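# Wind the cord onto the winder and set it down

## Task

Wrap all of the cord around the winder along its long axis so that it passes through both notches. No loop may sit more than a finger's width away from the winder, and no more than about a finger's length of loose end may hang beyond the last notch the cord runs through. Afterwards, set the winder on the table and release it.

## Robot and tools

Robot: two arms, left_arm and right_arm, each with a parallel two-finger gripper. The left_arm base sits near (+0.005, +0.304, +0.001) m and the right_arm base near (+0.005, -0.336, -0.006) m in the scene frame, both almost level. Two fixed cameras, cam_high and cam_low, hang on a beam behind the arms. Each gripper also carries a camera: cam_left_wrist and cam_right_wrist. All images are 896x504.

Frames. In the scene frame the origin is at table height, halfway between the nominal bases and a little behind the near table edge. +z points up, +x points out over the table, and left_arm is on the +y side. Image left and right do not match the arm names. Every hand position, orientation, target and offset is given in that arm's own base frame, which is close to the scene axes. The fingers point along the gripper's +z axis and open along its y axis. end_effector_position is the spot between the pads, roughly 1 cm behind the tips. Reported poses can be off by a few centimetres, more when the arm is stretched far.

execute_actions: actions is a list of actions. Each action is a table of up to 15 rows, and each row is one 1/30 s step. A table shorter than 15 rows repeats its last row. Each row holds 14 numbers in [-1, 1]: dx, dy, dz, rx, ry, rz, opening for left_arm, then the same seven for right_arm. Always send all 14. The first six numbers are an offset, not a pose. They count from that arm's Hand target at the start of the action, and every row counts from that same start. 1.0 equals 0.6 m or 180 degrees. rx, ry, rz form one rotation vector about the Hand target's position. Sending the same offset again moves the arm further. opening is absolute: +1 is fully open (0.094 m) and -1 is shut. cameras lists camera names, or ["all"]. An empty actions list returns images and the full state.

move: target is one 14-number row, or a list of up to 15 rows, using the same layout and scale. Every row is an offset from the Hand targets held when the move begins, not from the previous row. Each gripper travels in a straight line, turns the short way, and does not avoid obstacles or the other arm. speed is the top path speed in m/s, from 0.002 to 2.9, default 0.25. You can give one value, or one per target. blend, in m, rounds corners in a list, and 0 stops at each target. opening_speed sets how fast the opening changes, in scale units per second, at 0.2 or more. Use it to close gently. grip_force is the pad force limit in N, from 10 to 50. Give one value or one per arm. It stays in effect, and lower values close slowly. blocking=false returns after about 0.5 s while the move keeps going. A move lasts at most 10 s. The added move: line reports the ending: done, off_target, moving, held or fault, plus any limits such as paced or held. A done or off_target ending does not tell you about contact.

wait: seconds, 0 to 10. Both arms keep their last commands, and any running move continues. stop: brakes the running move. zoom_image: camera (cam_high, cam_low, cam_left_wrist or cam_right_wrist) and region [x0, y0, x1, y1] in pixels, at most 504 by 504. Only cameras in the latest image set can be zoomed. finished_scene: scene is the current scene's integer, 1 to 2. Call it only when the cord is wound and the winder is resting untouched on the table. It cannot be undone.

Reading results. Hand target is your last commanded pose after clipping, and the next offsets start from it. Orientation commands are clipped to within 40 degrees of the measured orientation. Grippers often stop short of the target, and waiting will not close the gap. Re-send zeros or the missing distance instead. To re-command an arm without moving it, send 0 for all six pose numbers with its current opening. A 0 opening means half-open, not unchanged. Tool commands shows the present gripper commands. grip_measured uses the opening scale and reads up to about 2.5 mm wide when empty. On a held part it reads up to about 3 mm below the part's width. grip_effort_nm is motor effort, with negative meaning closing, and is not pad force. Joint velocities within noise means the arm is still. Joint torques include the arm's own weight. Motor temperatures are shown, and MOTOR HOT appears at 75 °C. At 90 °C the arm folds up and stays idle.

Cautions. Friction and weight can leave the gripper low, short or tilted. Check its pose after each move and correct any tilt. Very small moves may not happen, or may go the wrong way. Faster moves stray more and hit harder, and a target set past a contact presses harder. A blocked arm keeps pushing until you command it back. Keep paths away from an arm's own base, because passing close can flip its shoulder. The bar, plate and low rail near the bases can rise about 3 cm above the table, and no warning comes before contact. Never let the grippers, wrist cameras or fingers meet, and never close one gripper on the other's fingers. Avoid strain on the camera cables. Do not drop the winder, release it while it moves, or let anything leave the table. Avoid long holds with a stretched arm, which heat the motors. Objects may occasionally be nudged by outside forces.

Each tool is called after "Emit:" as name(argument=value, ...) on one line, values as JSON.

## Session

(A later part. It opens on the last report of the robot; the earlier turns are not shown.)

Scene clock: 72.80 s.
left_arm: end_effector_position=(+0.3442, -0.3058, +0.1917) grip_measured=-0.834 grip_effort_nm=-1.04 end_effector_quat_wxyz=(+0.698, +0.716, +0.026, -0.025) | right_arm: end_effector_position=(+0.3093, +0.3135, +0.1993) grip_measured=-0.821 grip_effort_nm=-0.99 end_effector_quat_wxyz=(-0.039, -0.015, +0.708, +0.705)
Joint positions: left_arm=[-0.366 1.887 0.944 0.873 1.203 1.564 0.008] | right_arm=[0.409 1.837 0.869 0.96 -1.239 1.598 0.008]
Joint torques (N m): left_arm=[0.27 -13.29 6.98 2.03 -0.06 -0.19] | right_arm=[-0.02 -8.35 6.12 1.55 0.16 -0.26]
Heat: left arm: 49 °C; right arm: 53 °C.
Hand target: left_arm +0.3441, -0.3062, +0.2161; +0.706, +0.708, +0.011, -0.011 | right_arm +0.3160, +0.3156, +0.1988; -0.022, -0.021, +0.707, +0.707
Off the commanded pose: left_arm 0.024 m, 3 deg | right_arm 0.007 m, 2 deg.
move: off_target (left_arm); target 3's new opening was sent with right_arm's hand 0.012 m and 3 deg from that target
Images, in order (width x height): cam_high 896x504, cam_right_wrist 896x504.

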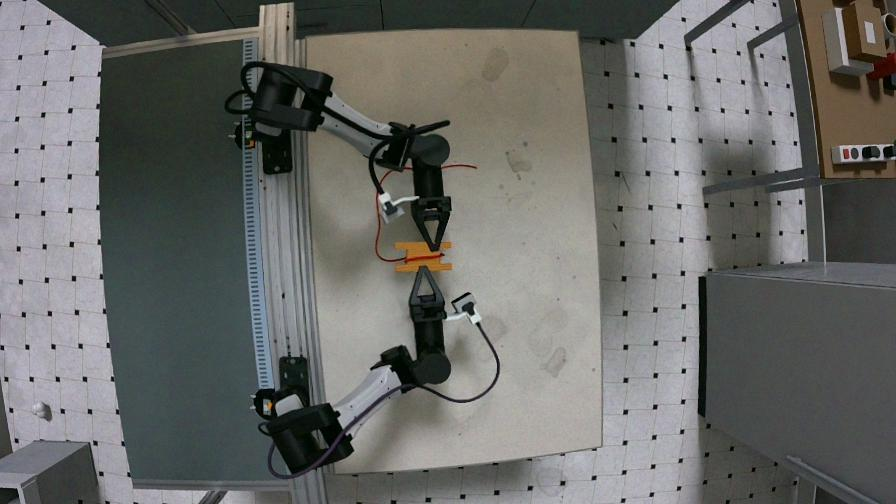

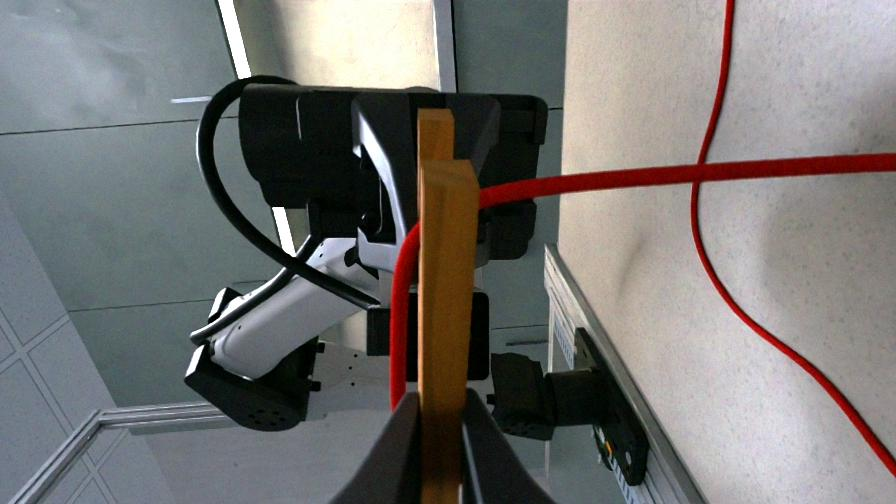

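Emit:
move(target=[[0,0,0,0,0,0,0,0,0,0,0,0,0,-1],[0,0.17,-0.014,0,0,0,0,0,0,0.01,0,0,0,-1],[-0.044,0.17,-0.014,0.005,0.333,0,0,0,0,0.03,0.02,-0.333,0,-1],[-0.044,0.17,-0.014,0.009,0.667,0,0,0,0,0.03,0.04,-0.667,0,-1],[-0.044,0.17,-0.014,0.014,0.99,0,0,0,0,0.03,0.06,-0.99,0,-1]], speed=0.45, blend=[0,0.01,0.01,0.01,0])

Emit:
move(target=[[0.005,-0.163,0,0,0,0,0,0,0,0,0,0,0,-1],[0.005,-0.163,0,0,0,0,-1,0,0,0,0,0,0,-1]], speed=0.2, opening_speed=0.7, cameras=["cam_high","cam_left_wrist","cam_low"])

Emit:
zoom_image(camera="cam_high", region=[350, 190, 490, 330])

Scene clock: 82.40 s.
left_arm: end_effector_position=(+0.3239, -0.2031, +0.1985) grip_measured=-0.002 grip_effort_nm=0.12 end_effector_quat_wxyz=(-0.029, -0.012, +0.720, -0.693) | right_arm: end_effector_position=(+0.3133, +0.3144, +0.1983) grip_measured=-0.829 grip_effort_nm=-0.99 end_effector_quat_wxyz=(+0.702, -0.710, +0.001, +0.046)
Joint positions: left_arm=[-0.089 1.69 0.896 0.259 1.496 -1.095 0.047] | right_arm=[0.409 1.839 0.879 0.933 -1.225 -1.529 0.008]
Joint torques (N m): left_arm=[-0.03 -10.26 4.45 2.49 0.47 -0.07] | right_arm=[-0.01 -13.03 7.17 1.09 0.11 -0.08]
Heat: left arm: 50 °C; right arm: 52 °C.
Hand target: left_arm +0.3177, -0.2043, +0.2076; -0.010, +0.010, +0.706, -0.708 | right_arm +0.3160, +0.3156, +0.2167; +0.707, -0.707, -0.012, +0.031
Off the commanded pose: left_arm 0.011 m, 4 deg | right_arm 0.019 m, 2 deg.
move: off_target (left_arm, right_arm)

Scene clock: 86.57 s.
left_arm: end_effector_position=(+0.3212, -0.2998, +0.2023) grip_measured=-0.833 grip_effort_nm=-1.04 end_effector_quat_wxyz=(-0.028, -0.007, +0.715, -0.698) | right_arm: end_effector_position=(+0.3139, +0.3147, +0.2090) grip_measured=-0.829 grip_effort_nm=-0.99 end_effector_quat_wxyz=(+0.706, -0.707, -0.005, +0.040)
Joint positions: left_arm=[-0.368 1.802 0.879 0.854 1.232 -1.555 0.008] | right_arm=[0.409 1.822 0.892 0.933 -1.225 -1.519 0.008]
Joint torques (N m): left_arm=[-0.27 -8.51 4.94 3.07 -0.14 -0.08] | right_arm=[0.01 -11.32 6.39 1.06 0.11 -0.08]
Heat: left arm: 50 °C; right arm: 52 °C.
Hand target: left_arm +0.3206, -0.3021, +0.2075; -0.010, +0.009, +0.706, -0.708 | right_arm +0.3159, +0.3156, +0.2168; +0.707, -0.707, -0.012, +0.030
Off the commanded pose: left_arm 0.006 m, 3 deg | right_arm 0.008 m, 1 deg.
move: off_target (left_arm); target 2's new opening was sent with left_arm's hand 0.002 m and 3 deg from that target
Images, in order (width x height): cam_high 896x504, cam_low 896x504, cam_left_wrist 896x504.

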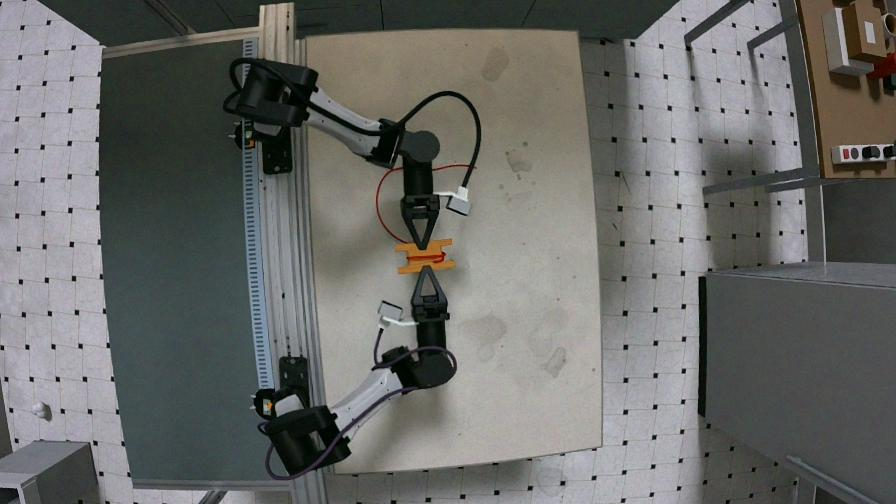

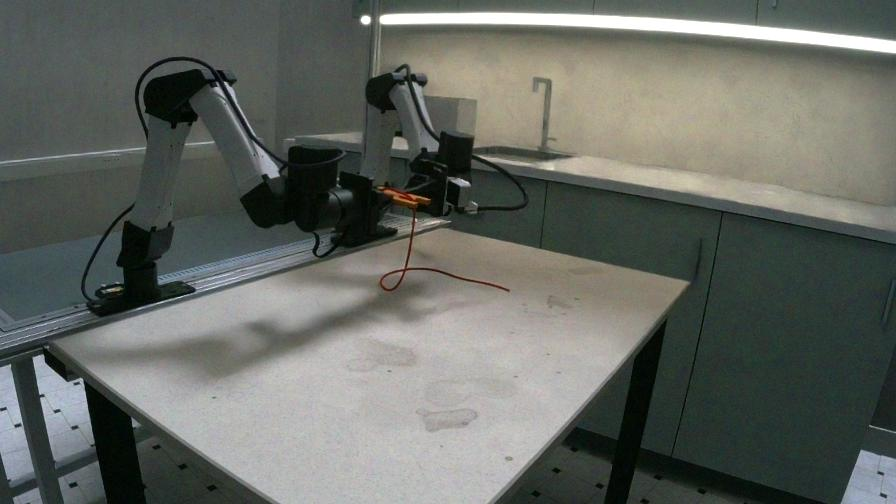

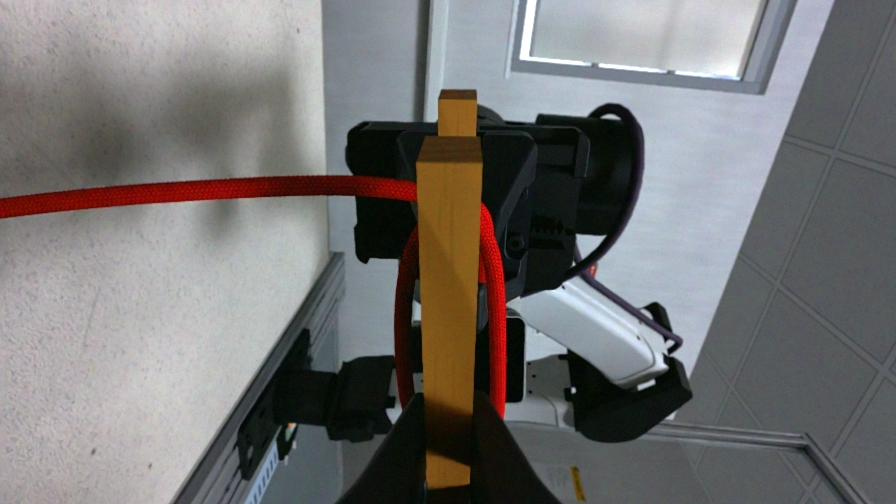

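Scaled by 3.600 from the camera's 896x504 image, which has a finer 1280x720 frame.

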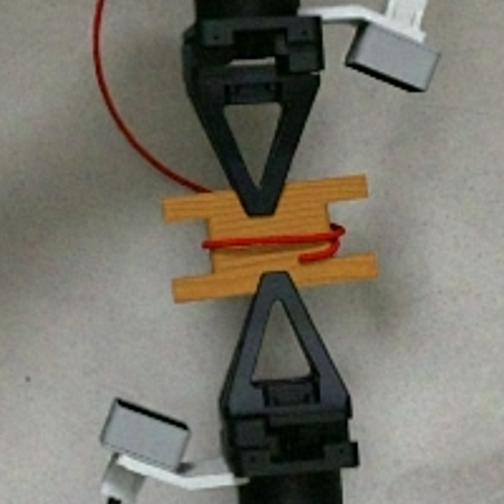

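Emit:
move(target=[[0,0,0,0,0,0,-1,0,0,0,0,0,0,0],[0,0,0,0,0,0,-1,0,-0.17,-0.018,0,0,0,0],[0,0,0.01,-0.005,-0.333,0,-1,-0.017,-0.17,-0.018,-0.02,0.333,0,0],[0,0,0.01,-0.009,-0.667,0,-1,-0.017,-0.17,-0.018,-0.04,0.667,0,0],[0,0,0.01,-0.014,-0.99,0,-1,-0.017,-0.17,-0.018,-0.06,0.99,0,0]], speed=0.45, blend=[0,0.01,0.01,0.01,0])

Emit:
move(target=[[0,0,0,0,0,0,-1,0.005,0.172,0.0,0,0,0,0],[0,0,0,0,0,0,-1,0.005,0.172,0.0,0,0,0,-1]], speed=0.2, opening_speed=0.7, cameras=["cam_high","cam_right_wrist"])

Emit:
zoom_image(camera="cam_high", region=[350, 190, 490, 330])

Scene clock: 97.00 s.
left_arm: end_effector_position=(+0.3248, -0.3016, +0.2054) grip_measured=-0.835 grip_effort_nm=-1.04 end_effector_quat_wxyz=(+0.702, +0.710, +0.032, -0.031) | right_arm: end_effector_position=(+0.3135, +0.2118, +0.1977) grip_measured=-0.002 grip_effort_nm=0.12 end_effector_quat_wxyz=(-0.034, -0.004, +0.720, +0.694)
Joint positions: left_arm=[-0.374 1.802 0.871 0.899 1.196 1.51 0.008] | right_arm=[0.118 1.677 0.868 0.297 -1.498 1.104 0.047]
Joint torques (N m): left_arm=[-0.16 -11 4.71 2.15 -0.13 0.2] | right_arm=[0.58 -11.37 3.93 1.66 -0.47 0.08]
Heat: left arm: 51 °C; right arm: 53 °C.
Hand target: left_arm +0.3207, -0.3021, +0.2135; +0.706, +0.708, +0.011, -0.011 | right_arm +0.3057, +0.2136, +0.2059; -0.022, -0.021, +0.707, +0.707
Off the commanded pose: left_arm 0.009 m, 3 deg | right_arm 0.011 m, 3 deg.
move: off_target (left_arm, right_arm)

Scene clock: 101.13 s.
left_arm: end_effector_position=(+0.3263, -0.3023, +0.2054) grip_measured=-0.835 grip_effort_nm=-1.04 end_effector_quat_wxyz=(+0.703, +0.711, +0.021, -0.013) | right_arm: end_effector_position=(+0.3109, +0.3156, +0.2133) grip_measured=-0.819 grip_effort_nm=-0.99 end_effector_quat_wxyz=(-0.031, -0.014, +0.708, +0.705)
Joint positions: left_arm=[-0.377 1.802 0.871 0.899 1.183 1.553 0.008] | right_arm=[0.415 1.798 0.892 0.896 -1.219 1.585 0.008]
Joint torques (N m): left_arm=[0.06 -11.08 4.78 2.11 0 -0.09] | right_arm=[0.51 -8.51 3.55 1.85 0.15 -0.2]
Heat: left arm: 51 °C; right arm: 52 °C.
Hand target: left_arm +0.3207, -0.3020, +0.2135; +0.706, +0.708, +0.012, -0.011 | right_arm +0.3087, +0.3169, +0.2059; -0.022, -0.021, +0.707, +0.707
Off the commanded pose: left_arm 0.010 m, 1 deg | right_arm 0.008 m, 1 deg.
move: done
Images, in order (width x height): cam_high 896x504, cam_right_wrist 896x504.

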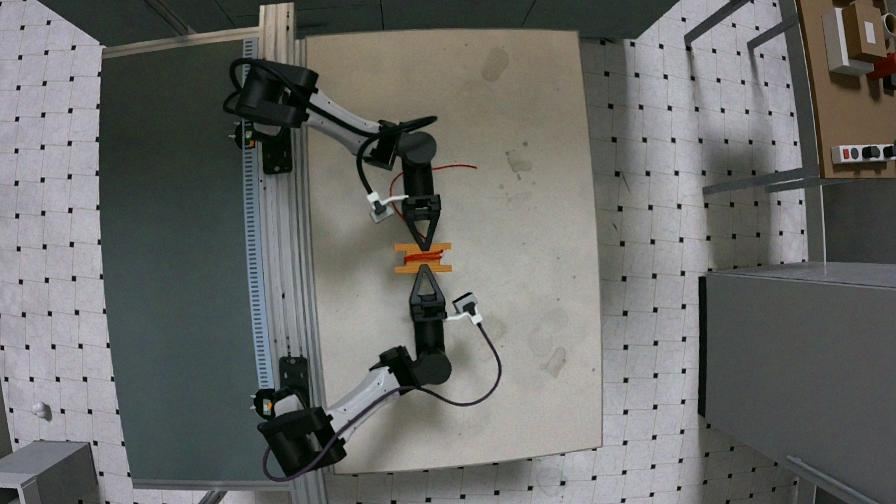

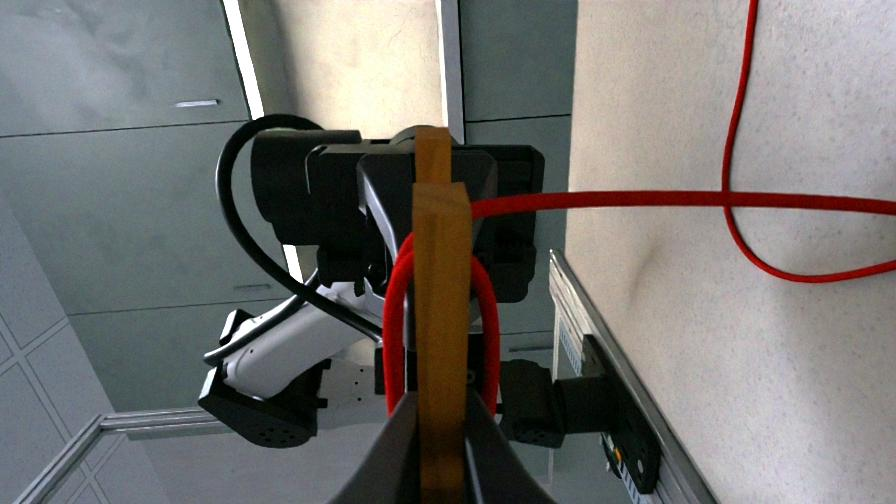

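Scaled by 3.600 from the camera's 896x504 image, which has a finer 1280x720 frame.

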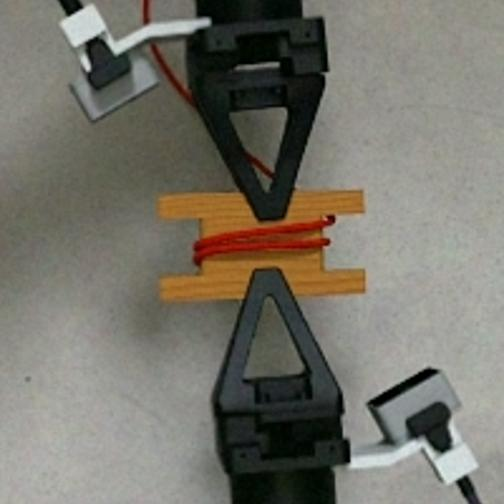

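Emit:
move(target=[[0,0,0,0,0,0,0,0,0,0,0,0,0,-1],[0,0.17,-0.011,0,0,0,0,0,0,0,0,0,0,-1],[0,0.17,-0.011,0.005,0.333,0,0,0,0,0.01,0.02,-0.333,0,-1],[0,0.17,-0.011,0.009,0.667,0,0,0,0,0.01,0.04,-0.667,0,-1],[0,0.17,-0.011,0.014,0.99,0,0,0,0,0.01,0.06,-0.99,0,-1]], speed=0.45, blend=[0,0.01,0.01,0.01,0])

Emit:
move(target=[[0.005,-0.17,0,0,0,0,0,0,0,0,0,0,0,-1],[0.005,-0.17,0,0,0,0,-1,0,0,0,0,0,0,-1]], speed=0.2, opening_speed=0.7, cameras=["cam_high","cam_left_wrist"])

Emit:
zoom_image(camera="cam_high", region=[350, 190, 490, 330])

Scene clock: 110.60 s.
left_arm: end_effector_position=(+0.3244, -0.1994, +0.1932) grip_measured=-0.002 grip_effort_nm=0.12 end_effector_quat_wxyz=(-0.034, -0.016, +0.720, -0.693) | right_arm: end_effector_position=(+0.3121, +0.3157, +0.2160) grip_measured=-0.825 grip_effort_nm=-0.99 end_effector_quat_wxyz=(+0.711, -0.703, -0.017, +0.024)
Joint positions: left_arm=[-0.078 1.704 0.917 0.147 1.507 -1.003 0.047] | right_arm=[0.415 1.807 0.887 0.954 -1.213 -1.53 0.008]
Joint torques (N m): left_arm=[0.21 -10.54 5.38 2.38 0.57 -0.08] | right_arm=[0.5 -10.48 4.22 1.08 0.15 -0.08]
Motor temperatures (°C): left_arm=[28 52 38 46 28 29 27] | right_arm=[28 52 41 31 25 28 29]
Heat: left arm: 52 °C; right arm: 52 °C.
Hand target: left_arm +0.3207, -0.2000, +0.2069; -0.011, +0.010, +0.706, -0.708 | right_arm +0.3088, +0.3168, +0.2120; +0.707, -0.707, -0.012, +0.030
Off the commanded pose: left_arm 0.014 m, 5 deg | right_arm 0.005 m, 1 deg.
move: off_target (left_arm)

Scene clock: 115.07 s.
left_arm: end_effector_position=(+0.3253, -0.3000, +0.2099) grip_measured=-0.777 grip_effort_nm=-1.04 end_effector_quat_wxyz=(-0.016, +0.006, +0.710, -0.704) | right_arm: end_effector_position=(+0.3121, +0.3157, +0.2160) grip_measured=-0.825 grip_effort_nm=-0.99 end_effector_quat_wxyz=(+0.711, -0.703, -0.014, +0.027)
Joint positions: left_arm=[-0.364 1.809 0.9 0.88 1.238 -1.558 0.01] | right_arm=[0.415 1.807 0.887 0.954 -1.213 -1.521 0.008]
Joint torques (N m): left_arm=[-0.35 -8.06 4.21 2.84 -0.21 -0.09] | right_arm=[0.51 -10.51 4.25 1.08 0.14 -0.08]
Heat: left arm: 51 °C; right arm: 52 °C.
Hand target: left_arm +0.3237, -0.3021, +0.2070; -0.011, +0.010, +0.706, -0.708 | right_arm +0.3088, +0.3168, +0.2120; +0.707, -0.707, -0.012, +0.030
Off the commanded pose: left_arm 0.004 m, 1 deg | right_arm 0.005 m, 1 deg.
move: done
Images, in order (width x height): cam_high 896x504, cam_left_wrist 896x504.

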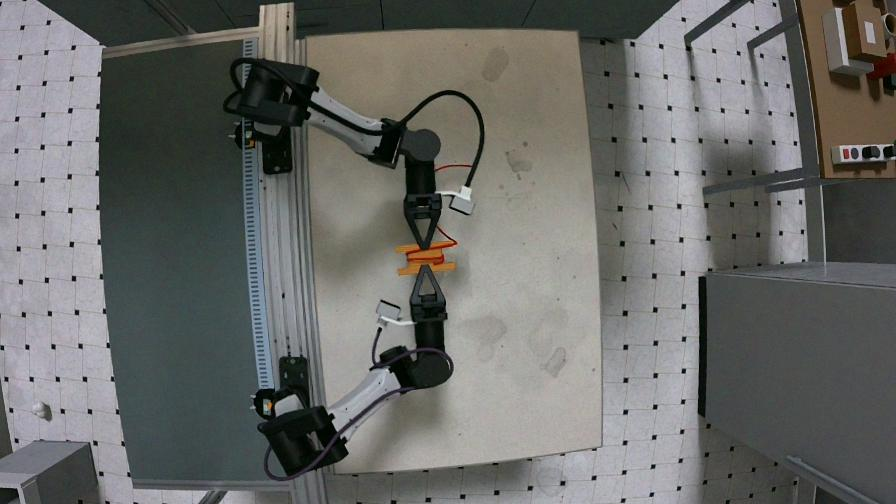

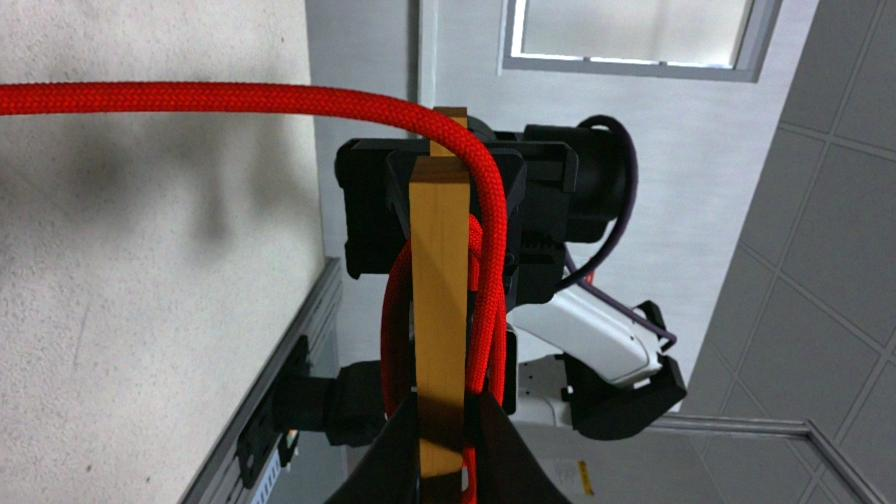

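Scaled by 3.600 from the camera's 896x504 image, which has a finer 1280x720 frame.

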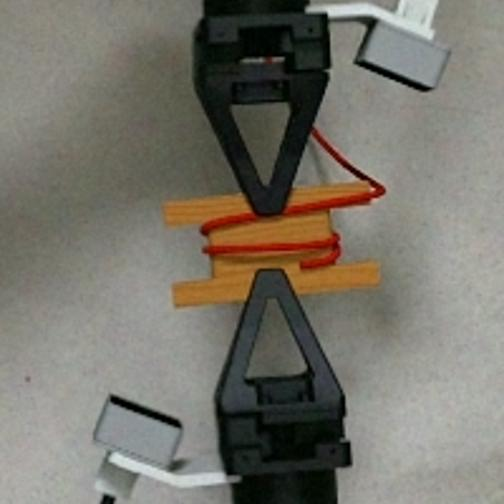

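Emit:
move(target=[[0,0,0,0,0,0,0,0,0,0,0,0,0,-1],[0,0.18,0,0,0,0,0,0,0,0,0,0,0,-1],[0,0.18,0,0,0,0,0,0,0,0.03,-0.02,0.333,0,-1],[0,0.18,0,0,0,0,0,0,0,0.06,-0.04,0.667,0,-1],[0,0.18,0,0,0,0,0,0,0,0.1,-0.06,0.99,0,-1]], speed=0.45, blend=[0,0.01,0.01,0.01,0], cameras=["cam_high","cam_low"])

Emit:
move(target=[[0,0,0,0,0,0,0,0,-0.18,0,0,0,0,-1],[0,0,0,0,0,0,0,0,-0.02,0,0,0,0,-1]], speed=0.2, cameras=["cam_high","cam_low","cam_left_wrist"])

Emit:
zoom_image(camera="cam_high", region=[350, 190, 490, 330])

Scene clock: 126.50 s.
left_arm: end_effector_position=(+0.3340, -0.1934, +0.1974) grip_measured=-0.002 grip_effort_nm=0.12 end_effector_quat_wxyz=(-0.027, -0.023, +0.708, -0.705) | right_arm: end_effector_position=(+0.3111, +0.3151, +0.2522) grip_measured=-0.825 grip_effort_nm=-0.99 end_effector_quat_wxyz=(-0.037, -0.002, +0.715, +0.698)
Joint positions: left_arm=[-0.058 1.774 0.807 0.882 1.519 -1.556 0.047] | right_arm=[0.415 1.693 0.981 0.649 -1.211 1.561 0.008]
Joint torques (N m): left_arm=[-0.01 -11.56 3.78 2.28 0.17 0.2] | right_arm=[0.47 -11.89 7.39 1.63 0.04 0.08]
Heat: left arm: 51 °C; right arm: 53 °C.
Hand target: left_arm +0.3237, -0.1941, +0.2069; -0.011, +0.010, +0.706, -0.708 | right_arm +0.3088, +0.3168, +0.2720; -0.022, -0.022, +0.707, +0.707
Off the commanded pose: left_arm 0.014 m, 4 deg | right_arm 0.020 m, 3 deg.
move: off_target (left_arm, right_arm)
Images, in order (width x height): cam_high 896x504, cam_low 896x504.

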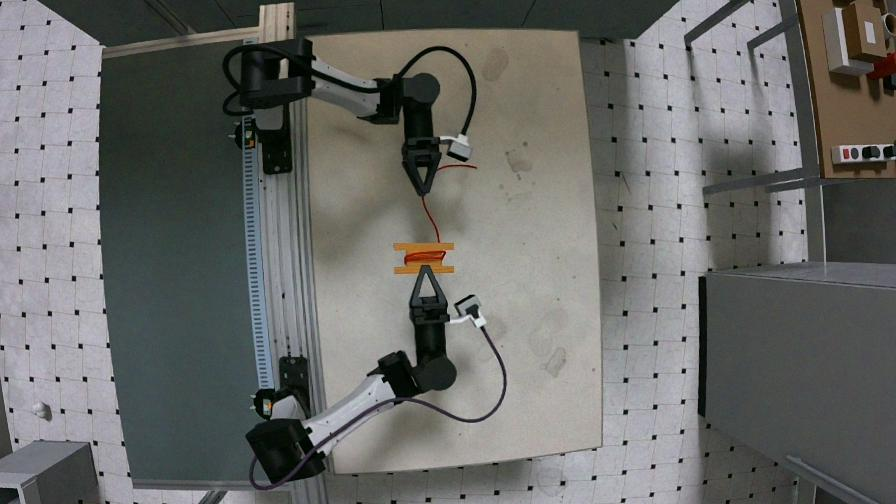

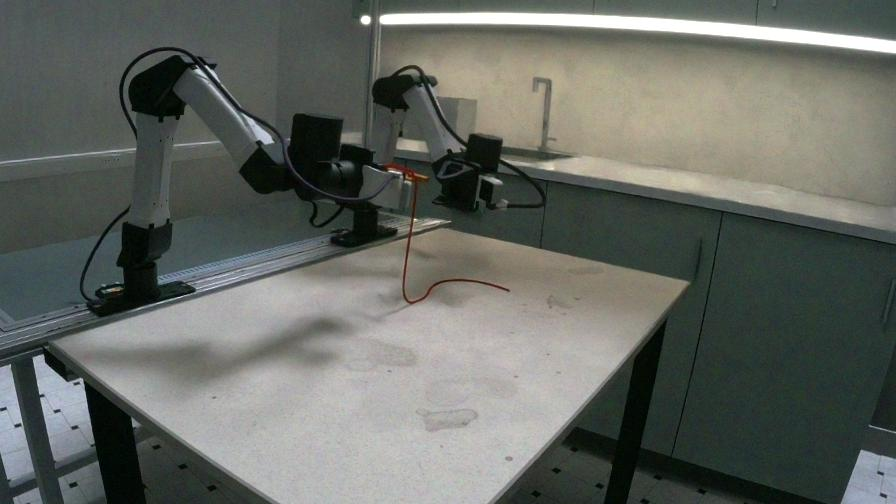

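Scene clock: 129.10 s.
left_arm: end_effector_position=(+0.3340, -0.1934, +0.1974) grip_measured=-0.002 grip_effort_nm=0.12 end_effector_quat_wxyz=(-0.027, -0.023, +0.708, -0.705) | right_arm: end_effector_position=(+0.3027, +0.3014, +0.2622) grip_measured=-0.825 grip_effort_nm=-0.99 end_effector_quat_wxyz=(-0.034, -0.013, +0.711, +0.702)
Joint positions: left_arm=[-0.058 1.774 0.807 0.882 1.519 -1.556 0.047] | right_arm=[0.386 1.64 0.95 0.649 -1.251 1.562 0.008]
Joint torques (N m): left_arm=[0.01 -11.56 3.78 2.28 0.17 0.19] | right_arm=[0.23 -7.87 8.27 1.62 0.13 0.06]
Heat: left arm: 52 °C; right arm: 53 °C.
Hand target: left_arm +0.3237, -0.1941, +0.2069; -0.011, +0.010, +0.706, -0.708 | right_arm +0.3088, +0.3048, +0.2721; -0.022, -0.022, +0.707, +0.707
Off the commanded pose: left_arm 0.014 m, 4 deg | right_arm 0.012 m, 2 deg.
move: off_target (left_arm, right_arm)
Images, in order (width x height): cam_high 896x504, cam_low 896x504, cam_left_wrist 896x504.

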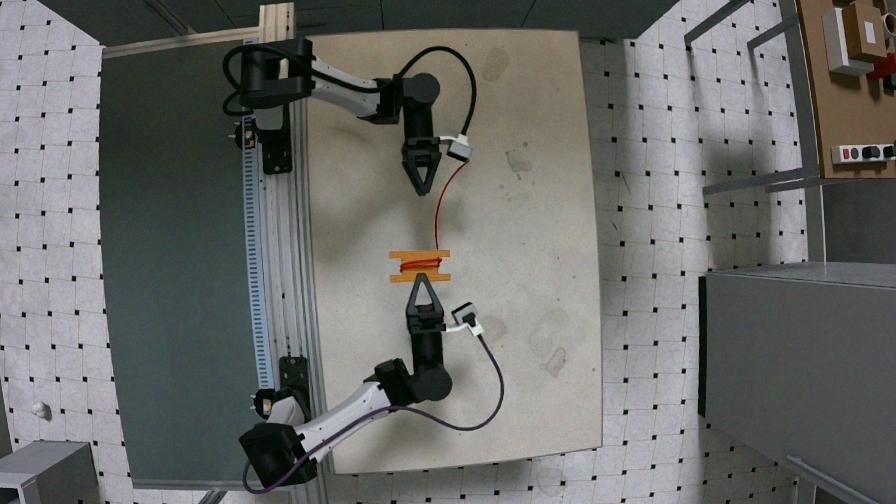

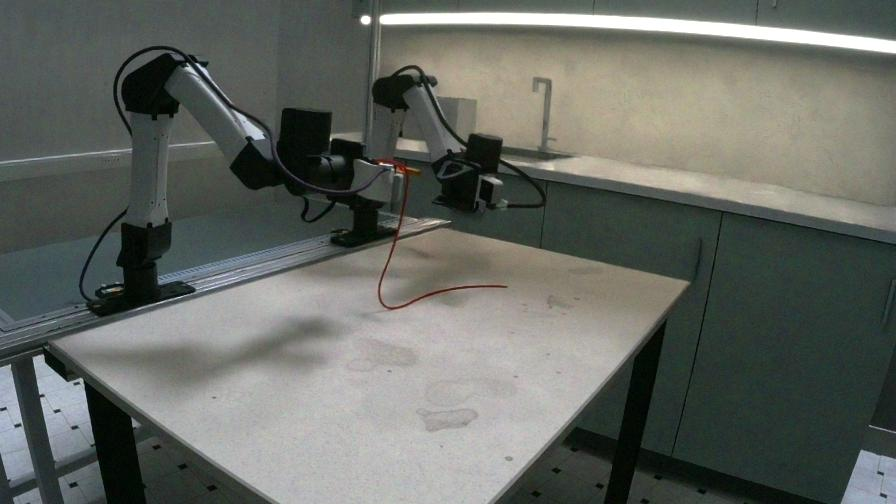

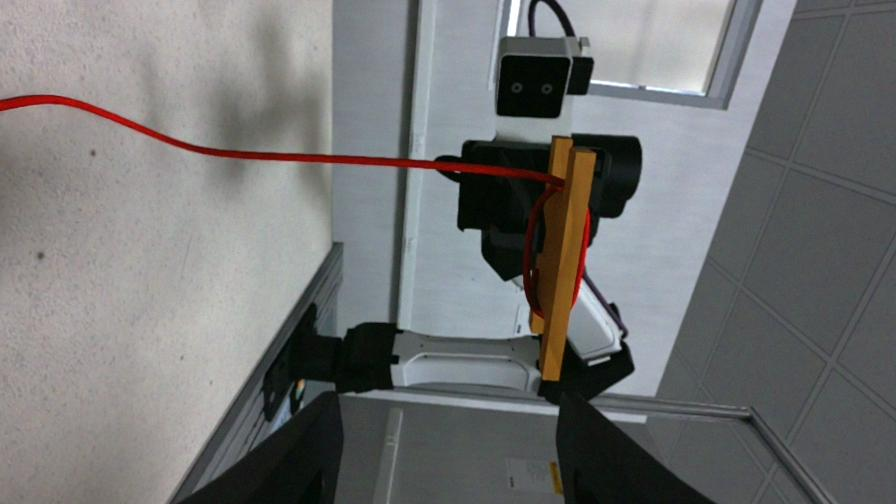

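Scaled by 3.600 from the camera's 896x504 image, which has a finer 1280x720 frame.

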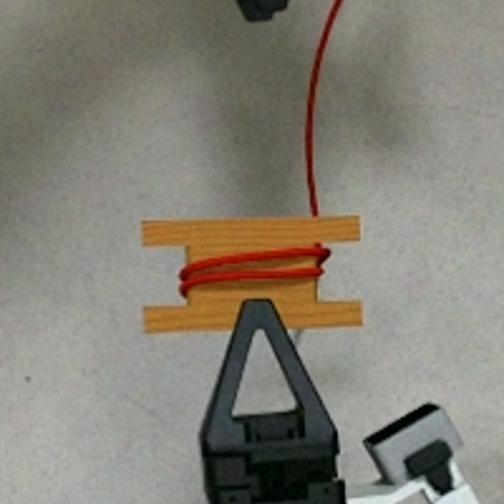

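Emit:
move(target=[[0,0,0,0,0,0,0,0,0,0,0.02,-0.333,0,-1],[0,0,0,0,0,0,0,0,0,0,0.04,-0.667,0,-1],[0,0,0,0,0,0,0,0,0,0,0.06,-0.99,0,-1],[0,0,0,0,0,0,0,0,0.02,-0.09,0.06,-0.99,0,-1]], speed=[0.4,0.4,0.4,0.2], blend=[0.01,0.01,0.01,0], cameras=["cam_high","cam_low","cam_left_wrist"])

Emit:
zoom_image(camera="cam_high", region=[350, 190, 490, 330])

Scene clock: 136.50 s.
left_arm: end_effector_position=(+0.3340, -0.1934, +0.1974) grip_measured=-0.002 grip_effort_nm=0.12 end_effector_quat_wxyz=(-0.027, -0.023, +0.708, -0.705) | right_arm: end_effector_position=(+0.3106, +0.3158, +0.2211) grip_measured=-0.825 grip_effort_nm=-0.99 end_effector_quat_wxyz=(+0.703, -0.710, -0.007, +0.035)
Joint positions: left_arm=[-0.058 1.774 0.807 0.882 1.519 -1.556 0.047] | right_arm=[0.417 1.772 0.906 0.84 -1.214 -1.555 0.008]
Joint torques (N m): left_arm=[-0.01 -11.56 3.78 2.28 0.16 0.2] | right_arm=[0.4 -8.75 3.96 1.8 0.11 0.05]
Heat: left arm: 53 °C; right arm: 51 °C.
Hand target: left_arm +0.3237, -0.1941, +0.2069; -0.011, +0.010, +0.706, -0.708 | right_arm +0.3088, +0.3169, +0.2179; +0.707, -0.707, -0.012, +0.030
Off the commanded pose: left_arm 0.014 m, 4 deg | right_arm 0.004 m, 1 deg.
move: off_target (left_arm)
Images, in order (width x height): cam_high 896x504, cam_low 896x504, cam_left_wrist 896x504.

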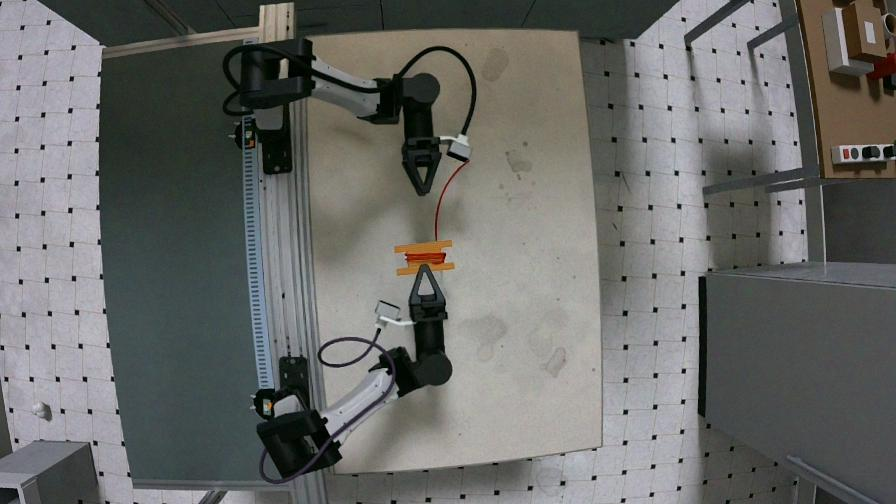

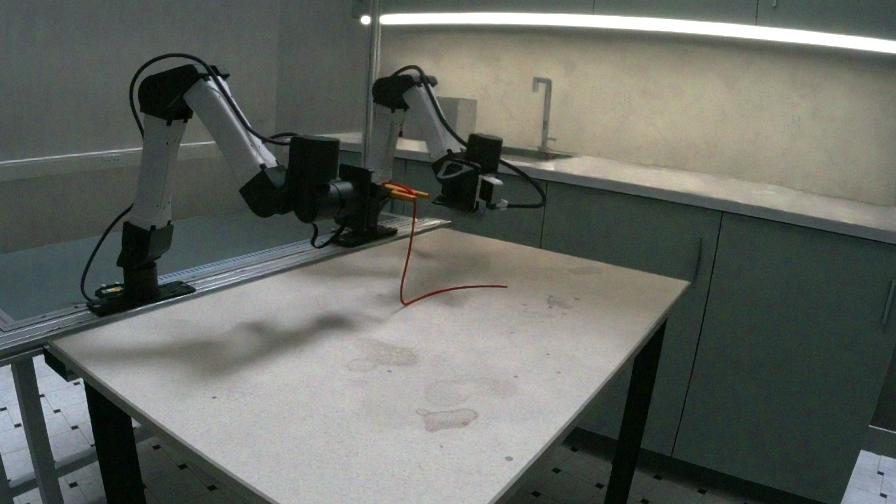

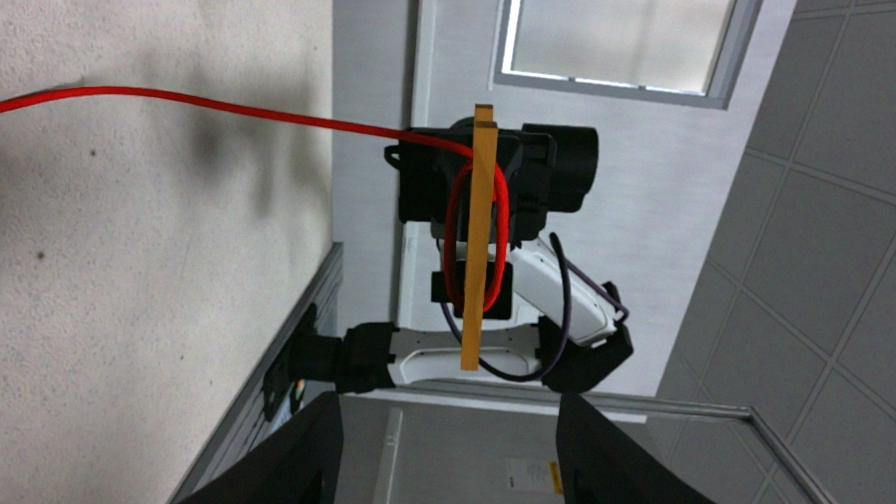

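Scaled by 3.600 from the camera's 896x504 image, which has a finer 1280x720 frame.

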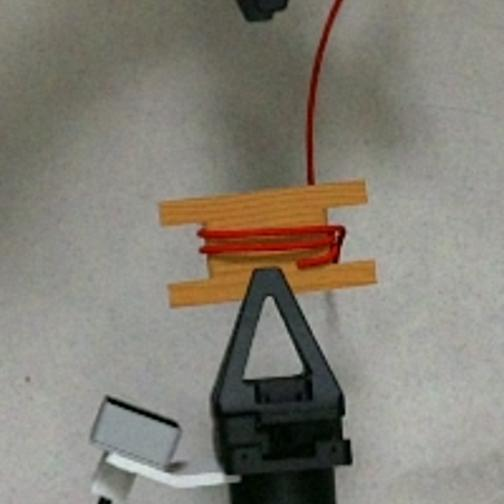

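Emit:
move(target=[[0,-0.18,0.01,0,0,0,0,0,0,0,0,0,0,-1],[0,-0.18,0.01,0,0,0,-1,0,0,0,0,0,0,-1]], speed=0.2, opening_speed=0.7, cameras=["cam_left_wrist"])

Emit:
move(target=[[0,0,0,0,0,0,-1,0,0,0,0,0,0,0],[0,0,0.04,0,0,0,-1,0,-0.19,-0.008,0,0,0,0],[0,-0.07,0.11,-0.005,-0.333,0,-1,0,-0.19,-0.008,-0.02,0.333,0,0],[0,-0.07,0.11,-0.009,-0.667,0,-1,0,-0.19,-0.008,-0.04,0.667,0,0],[0,-0.07,0.11,-0.014,-0.99,0,-1,0,-0.19,-0.008,-0.06,0.99,0,0]], speed=0.45, blend=[0,0.01,0.01,0.01,0], cameras=["cam_high","cam_low","cam_right_wrist"])

Emit:
zoom_image(camera="cam_high", region=[350, 190, 490, 330])

Scene clock: 142.67 s.
left_arm: end_effector_position=(+0.3164, -0.2993, +0.2075) grip_measured=-0.834 grip_effort_nm=-1.04 end_effector_quat_wxyz=(-0.027, +0.002, +0.711, -0.703) | right_arm: end_effector_position=(+0.3107, +0.3157, +0.2183) grip_measured=-0.825 grip_effort_nm=-0.99 end_effector_quat_wxyz=(+0.702, -0.711, -0.005, +0.036)
Joint positions: left_arm=[-0.37 1.792 0.867 0.893 1.243 -1.576 0.008] | right_arm=[0.417 1.776 0.902 0.844 -1.213 -1.555 0.008]
Joint torques (N m): left_arm=[0.2 -7.56 7.2 2.52 -0.22 -0.03] | right_arm=[0.4 -9.16 4.21 1.8 0.1 0.07]
Heat: left arm: 53 °C; right arm: 51 °C.
Hand target: left_arm +0.3236, -0.3021, +0.2130; -0.011, +0.010, +0.706, -0.708 | right_arm +0.3087, +0.3168, +0.2179; +0.707, -0.707, -0.012, +0.030
Off the commanded pose: left_arm 0.009 m, 2 deg | right_arm 0.002 m, 1 deg.
move: done; target 2's new opening was sent with left_arm's hand 0.013 m and 3 deg from that target
Images, in order (width x height): cam_left_wrist 896x504.

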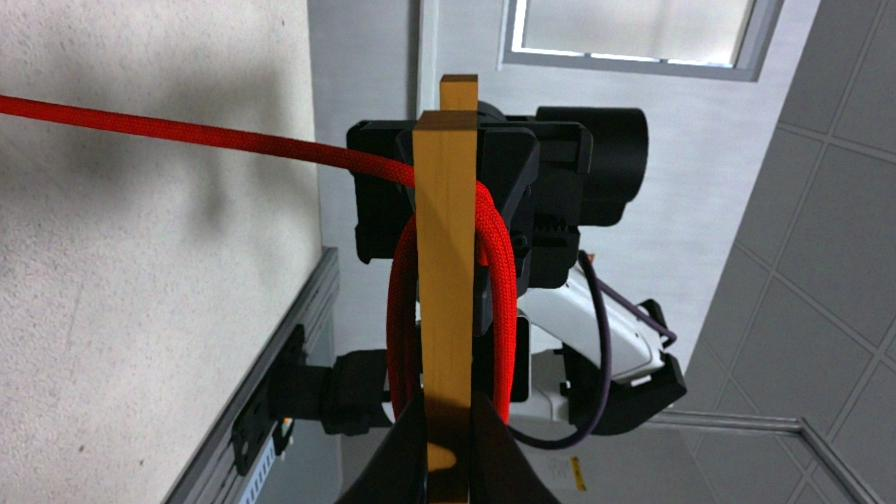

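Scene clock: 149.17 s.
left_arm: end_effector_position=(+0.3254, -0.3425, +0.2510) grip_measured=-0.837 grip_effort_nm=-1.04 end_effector_quat_wxyz=(+0.698, +0.715, +0.033, -0.032) | right_arm: end_effector_position=(+0.3105, +0.2018, +0.2025) grip_measured=-0.002 grip_effort_nm=0.12 end_effector_quat_wxyz=(-0.036, -0.003, +0.718, +0.695)
Joint positions: left_arm=[-0.478 1.751 1.042 0.655 1.091 1.527 0.008] | right_arm=[0.088 1.667 0.952 -0.081 -1.526 0.823 0.047]
Joint torques (N m): left_arm=[-0.16 -12.7 9.05 1.79 -0.14 0.1] | right_arm=[0.13 -10.11 5.65 1.46 -0.7 0.08]
Heat: left arm: 54 °C; right arm: 51 °C.
Hand target: left_arm +0.3237, -0.3441, +0.2789; +0.706, +0.708, +0.012, -0.011 | right_arm +0.3088, +0.2028, +0.2132; -0.022, -0.022, +0.707, +0.707
Off the commanded pose: left_arm 0.028 m, 4 deg | right_arm 0.011 m, 3 deg.
move: off_target (left_arm, right_arm)
Images, in order (width x height): cam_high 896x504, cam_low 896x504, cam_right_wrist 896x504.

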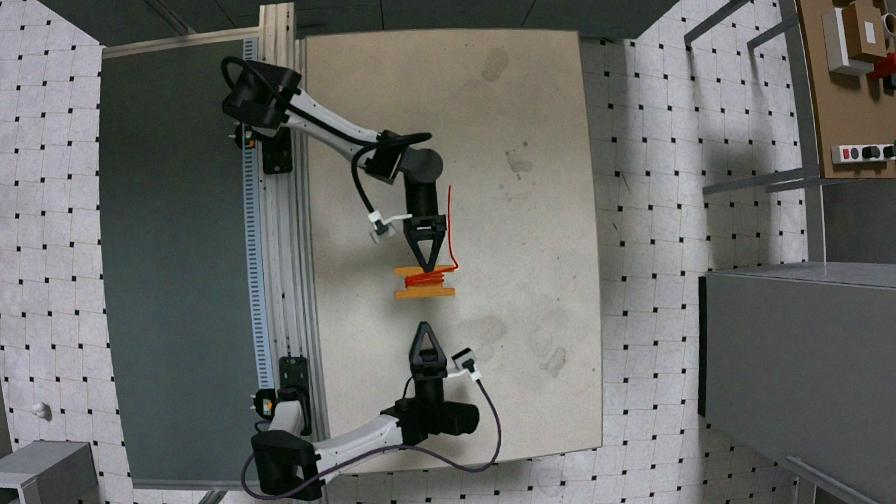

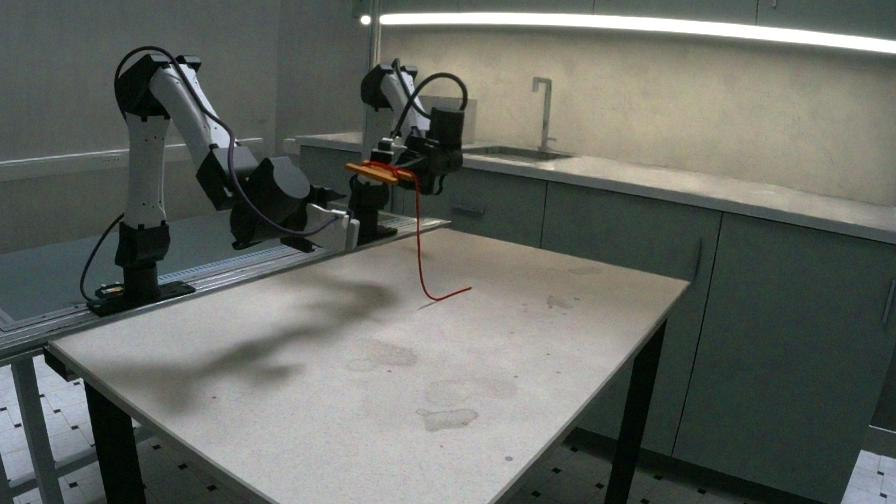

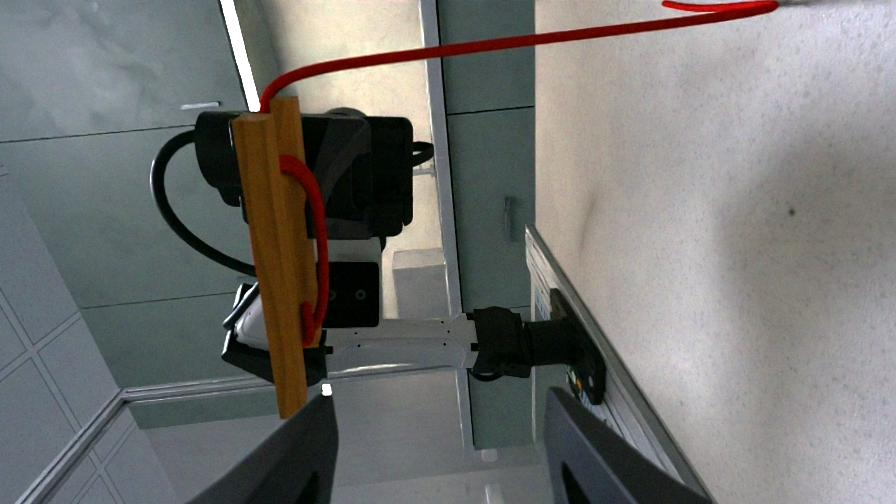

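Scaled by 3.600 from the camera's 896x504 image, which has a finer 1280x720 frame.

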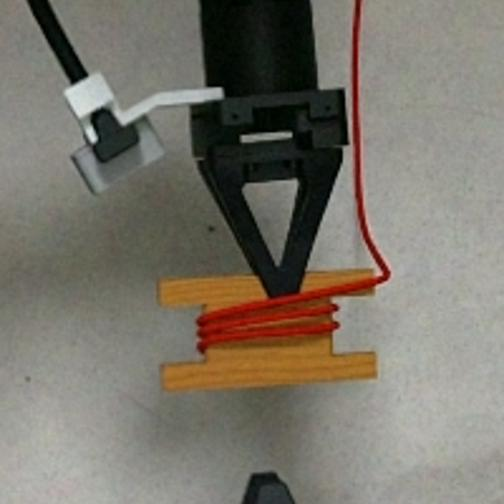

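Emit:
move(target=[[0,0,0,0.005,0.333,0,-1,0,0,0,0,0,0,0],[0,0,0,0.009,0.667,0,-1,0,0,0,0,0,0,0],[0,0,0,0.014,0.99,0,-1,0,0,0,0,0,0,0]], speed=0.4, blend=[0.01,0.01,0])

Emit:
move(target=[[0,-0.03,0,0,0,0,-1,0,0,0,0,0,0,0],[0,0.09,0,0,0,0,-1,0,0,0,0,0,0,0]], speed=0.2, cameras=["cam_high","cam_low","cam_right_wrist"])

Emit:
zoom_image(camera="cam_high", region=[350, 190, 490, 330])

Scene clock: 156.60 s.
left_arm: end_effector_position=(+0.3259, -0.3443, +0.2541) grip_measured=-0.837 grip_effort_nm=-1.04 end_effector_quat_wxyz=(-0.034, -0.023, +0.721, -0.691) | right_arm: end_effector_position=(+0.3144, +0.2022, +0.2067) grip_measured=-0.002 grip_effort_nm=0.12 end_effector_quat_wxyz=(-0.031, -0.007, +0.718, +0.696)
Joint positions: left_arm=[-0.478 1.751 1.082 0.575 1.108 -1.567 0.008] | right_arm=[0.088 1.667 0.952 -0.011 -1.526 0.88 0.047]
Joint torques (N m): left_arm=[0.4 -11.22 7.62 2.95 0.11 -0.08] | right_arm=[0.16 -10.61 4.22 1.51 -0.65 0.08]
Motor temperatures (°C): left_arm=[28 56 39 48 28 29 28] | right_arm=[28 52 42 31 26 28 29]
Heat: left arm: 56 °C; right arm: 52 °C.
Hand target: left_arm +0.3237, -0.3441, +0.2790; -0.011, +0.010, +0.706, -0.708 | right_arm +0.3088, +0.2028, +0.2132; -0.022, -0.022, +0.707, +0.707
Off the commanded pose: left_arm 0.025 m, 5 deg | right_arm 0.009 m, 3 deg.
move: off_target (left_arm, right_arm)

Scene clock: 158.83 s.
left_arm: end_effector_position=(+0.3340, -0.2921, +0.2621) grip_measured=-0.837 grip_effort_nm=-1.04 end_effector_quat_wxyz=(-0.032, -0.025, +0.716, -0.697) | right_arm: end_effector_position=(+0.3146, +0.2022, +0.2069) grip_measured=-0.002 grip_effort_nm=0.12 end_effector_quat_wxyz=(-0.031, -0.007, +0.718, +0.696)
Joint positions: left_arm=[-0.338 1.692 1.032 0.575 1.242 -1.572 0.008] | right_arm=[0.088 1.667 0.952 -0.008 -1.526 0.883 0.047]
Joint torques (N m): left_arm=[0.2 -12.04 4.93 2.86 0.16 0.02] | right_arm=[0.16 -10.63 4.16 1.52 -0.65 0.07]
Motor temperatures (°C): left_arm=[28 56 39 48 28 29 28] | right_arm=[28 52 42 31 26 28 29]
Heat: left arm: 56 °C; right arm: 52 °C.
Hand target: left_arm +0.3237, -0.2901, +0.2789; -0.011, +0.010, +0.706, -0.708 | right_arm +0.3088, +0.2028, +0.2132; -0.022, -0.022, +0.707, +0.707
Off the commanded pose: left_arm 0.020 m, 5 deg | right_arm 0.009 m, 3 deg.
move: off_target (left_arm, right_arm)
Images, in order (width x height): cam_high 896x504, cam_low 896x504, cam_right_wrist 896x504.

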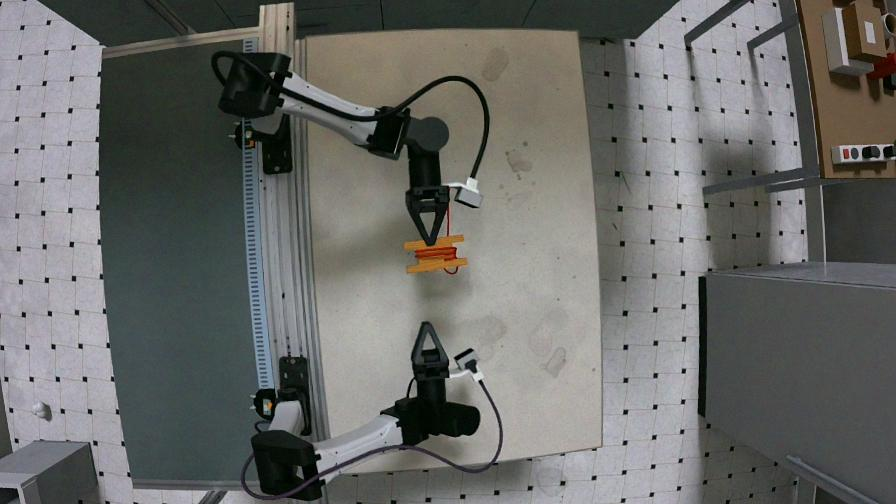

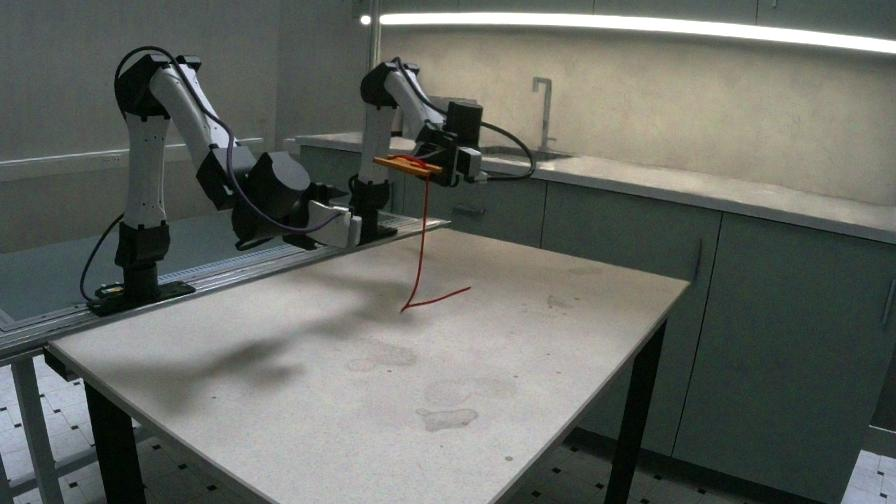

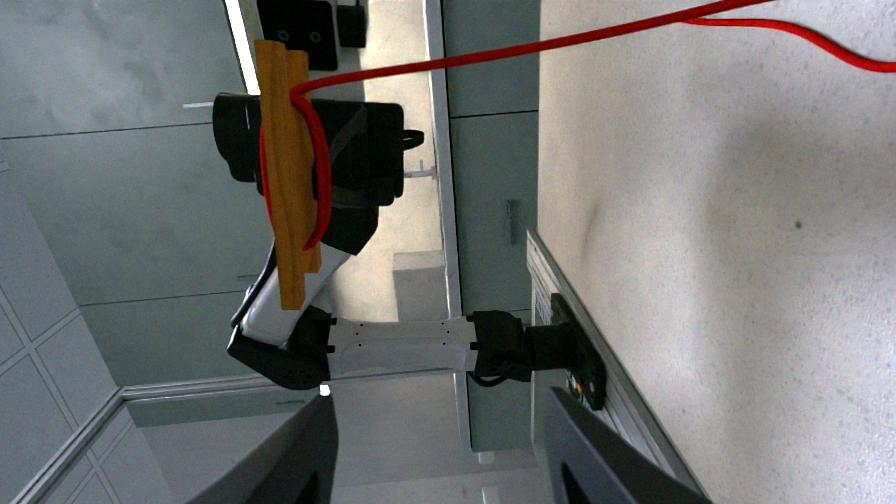

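Scaled by 3.600 from the camera's 896x504 image, which has a finer 1280x720 frame.

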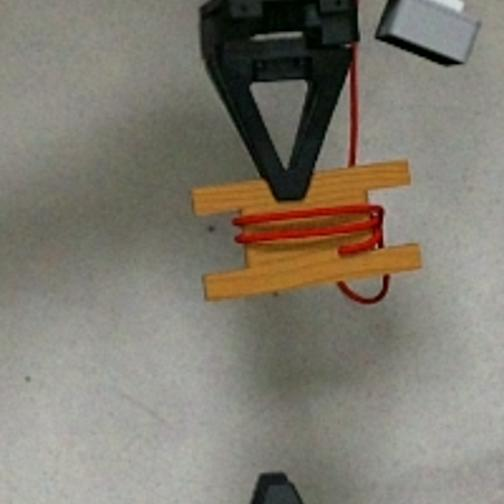

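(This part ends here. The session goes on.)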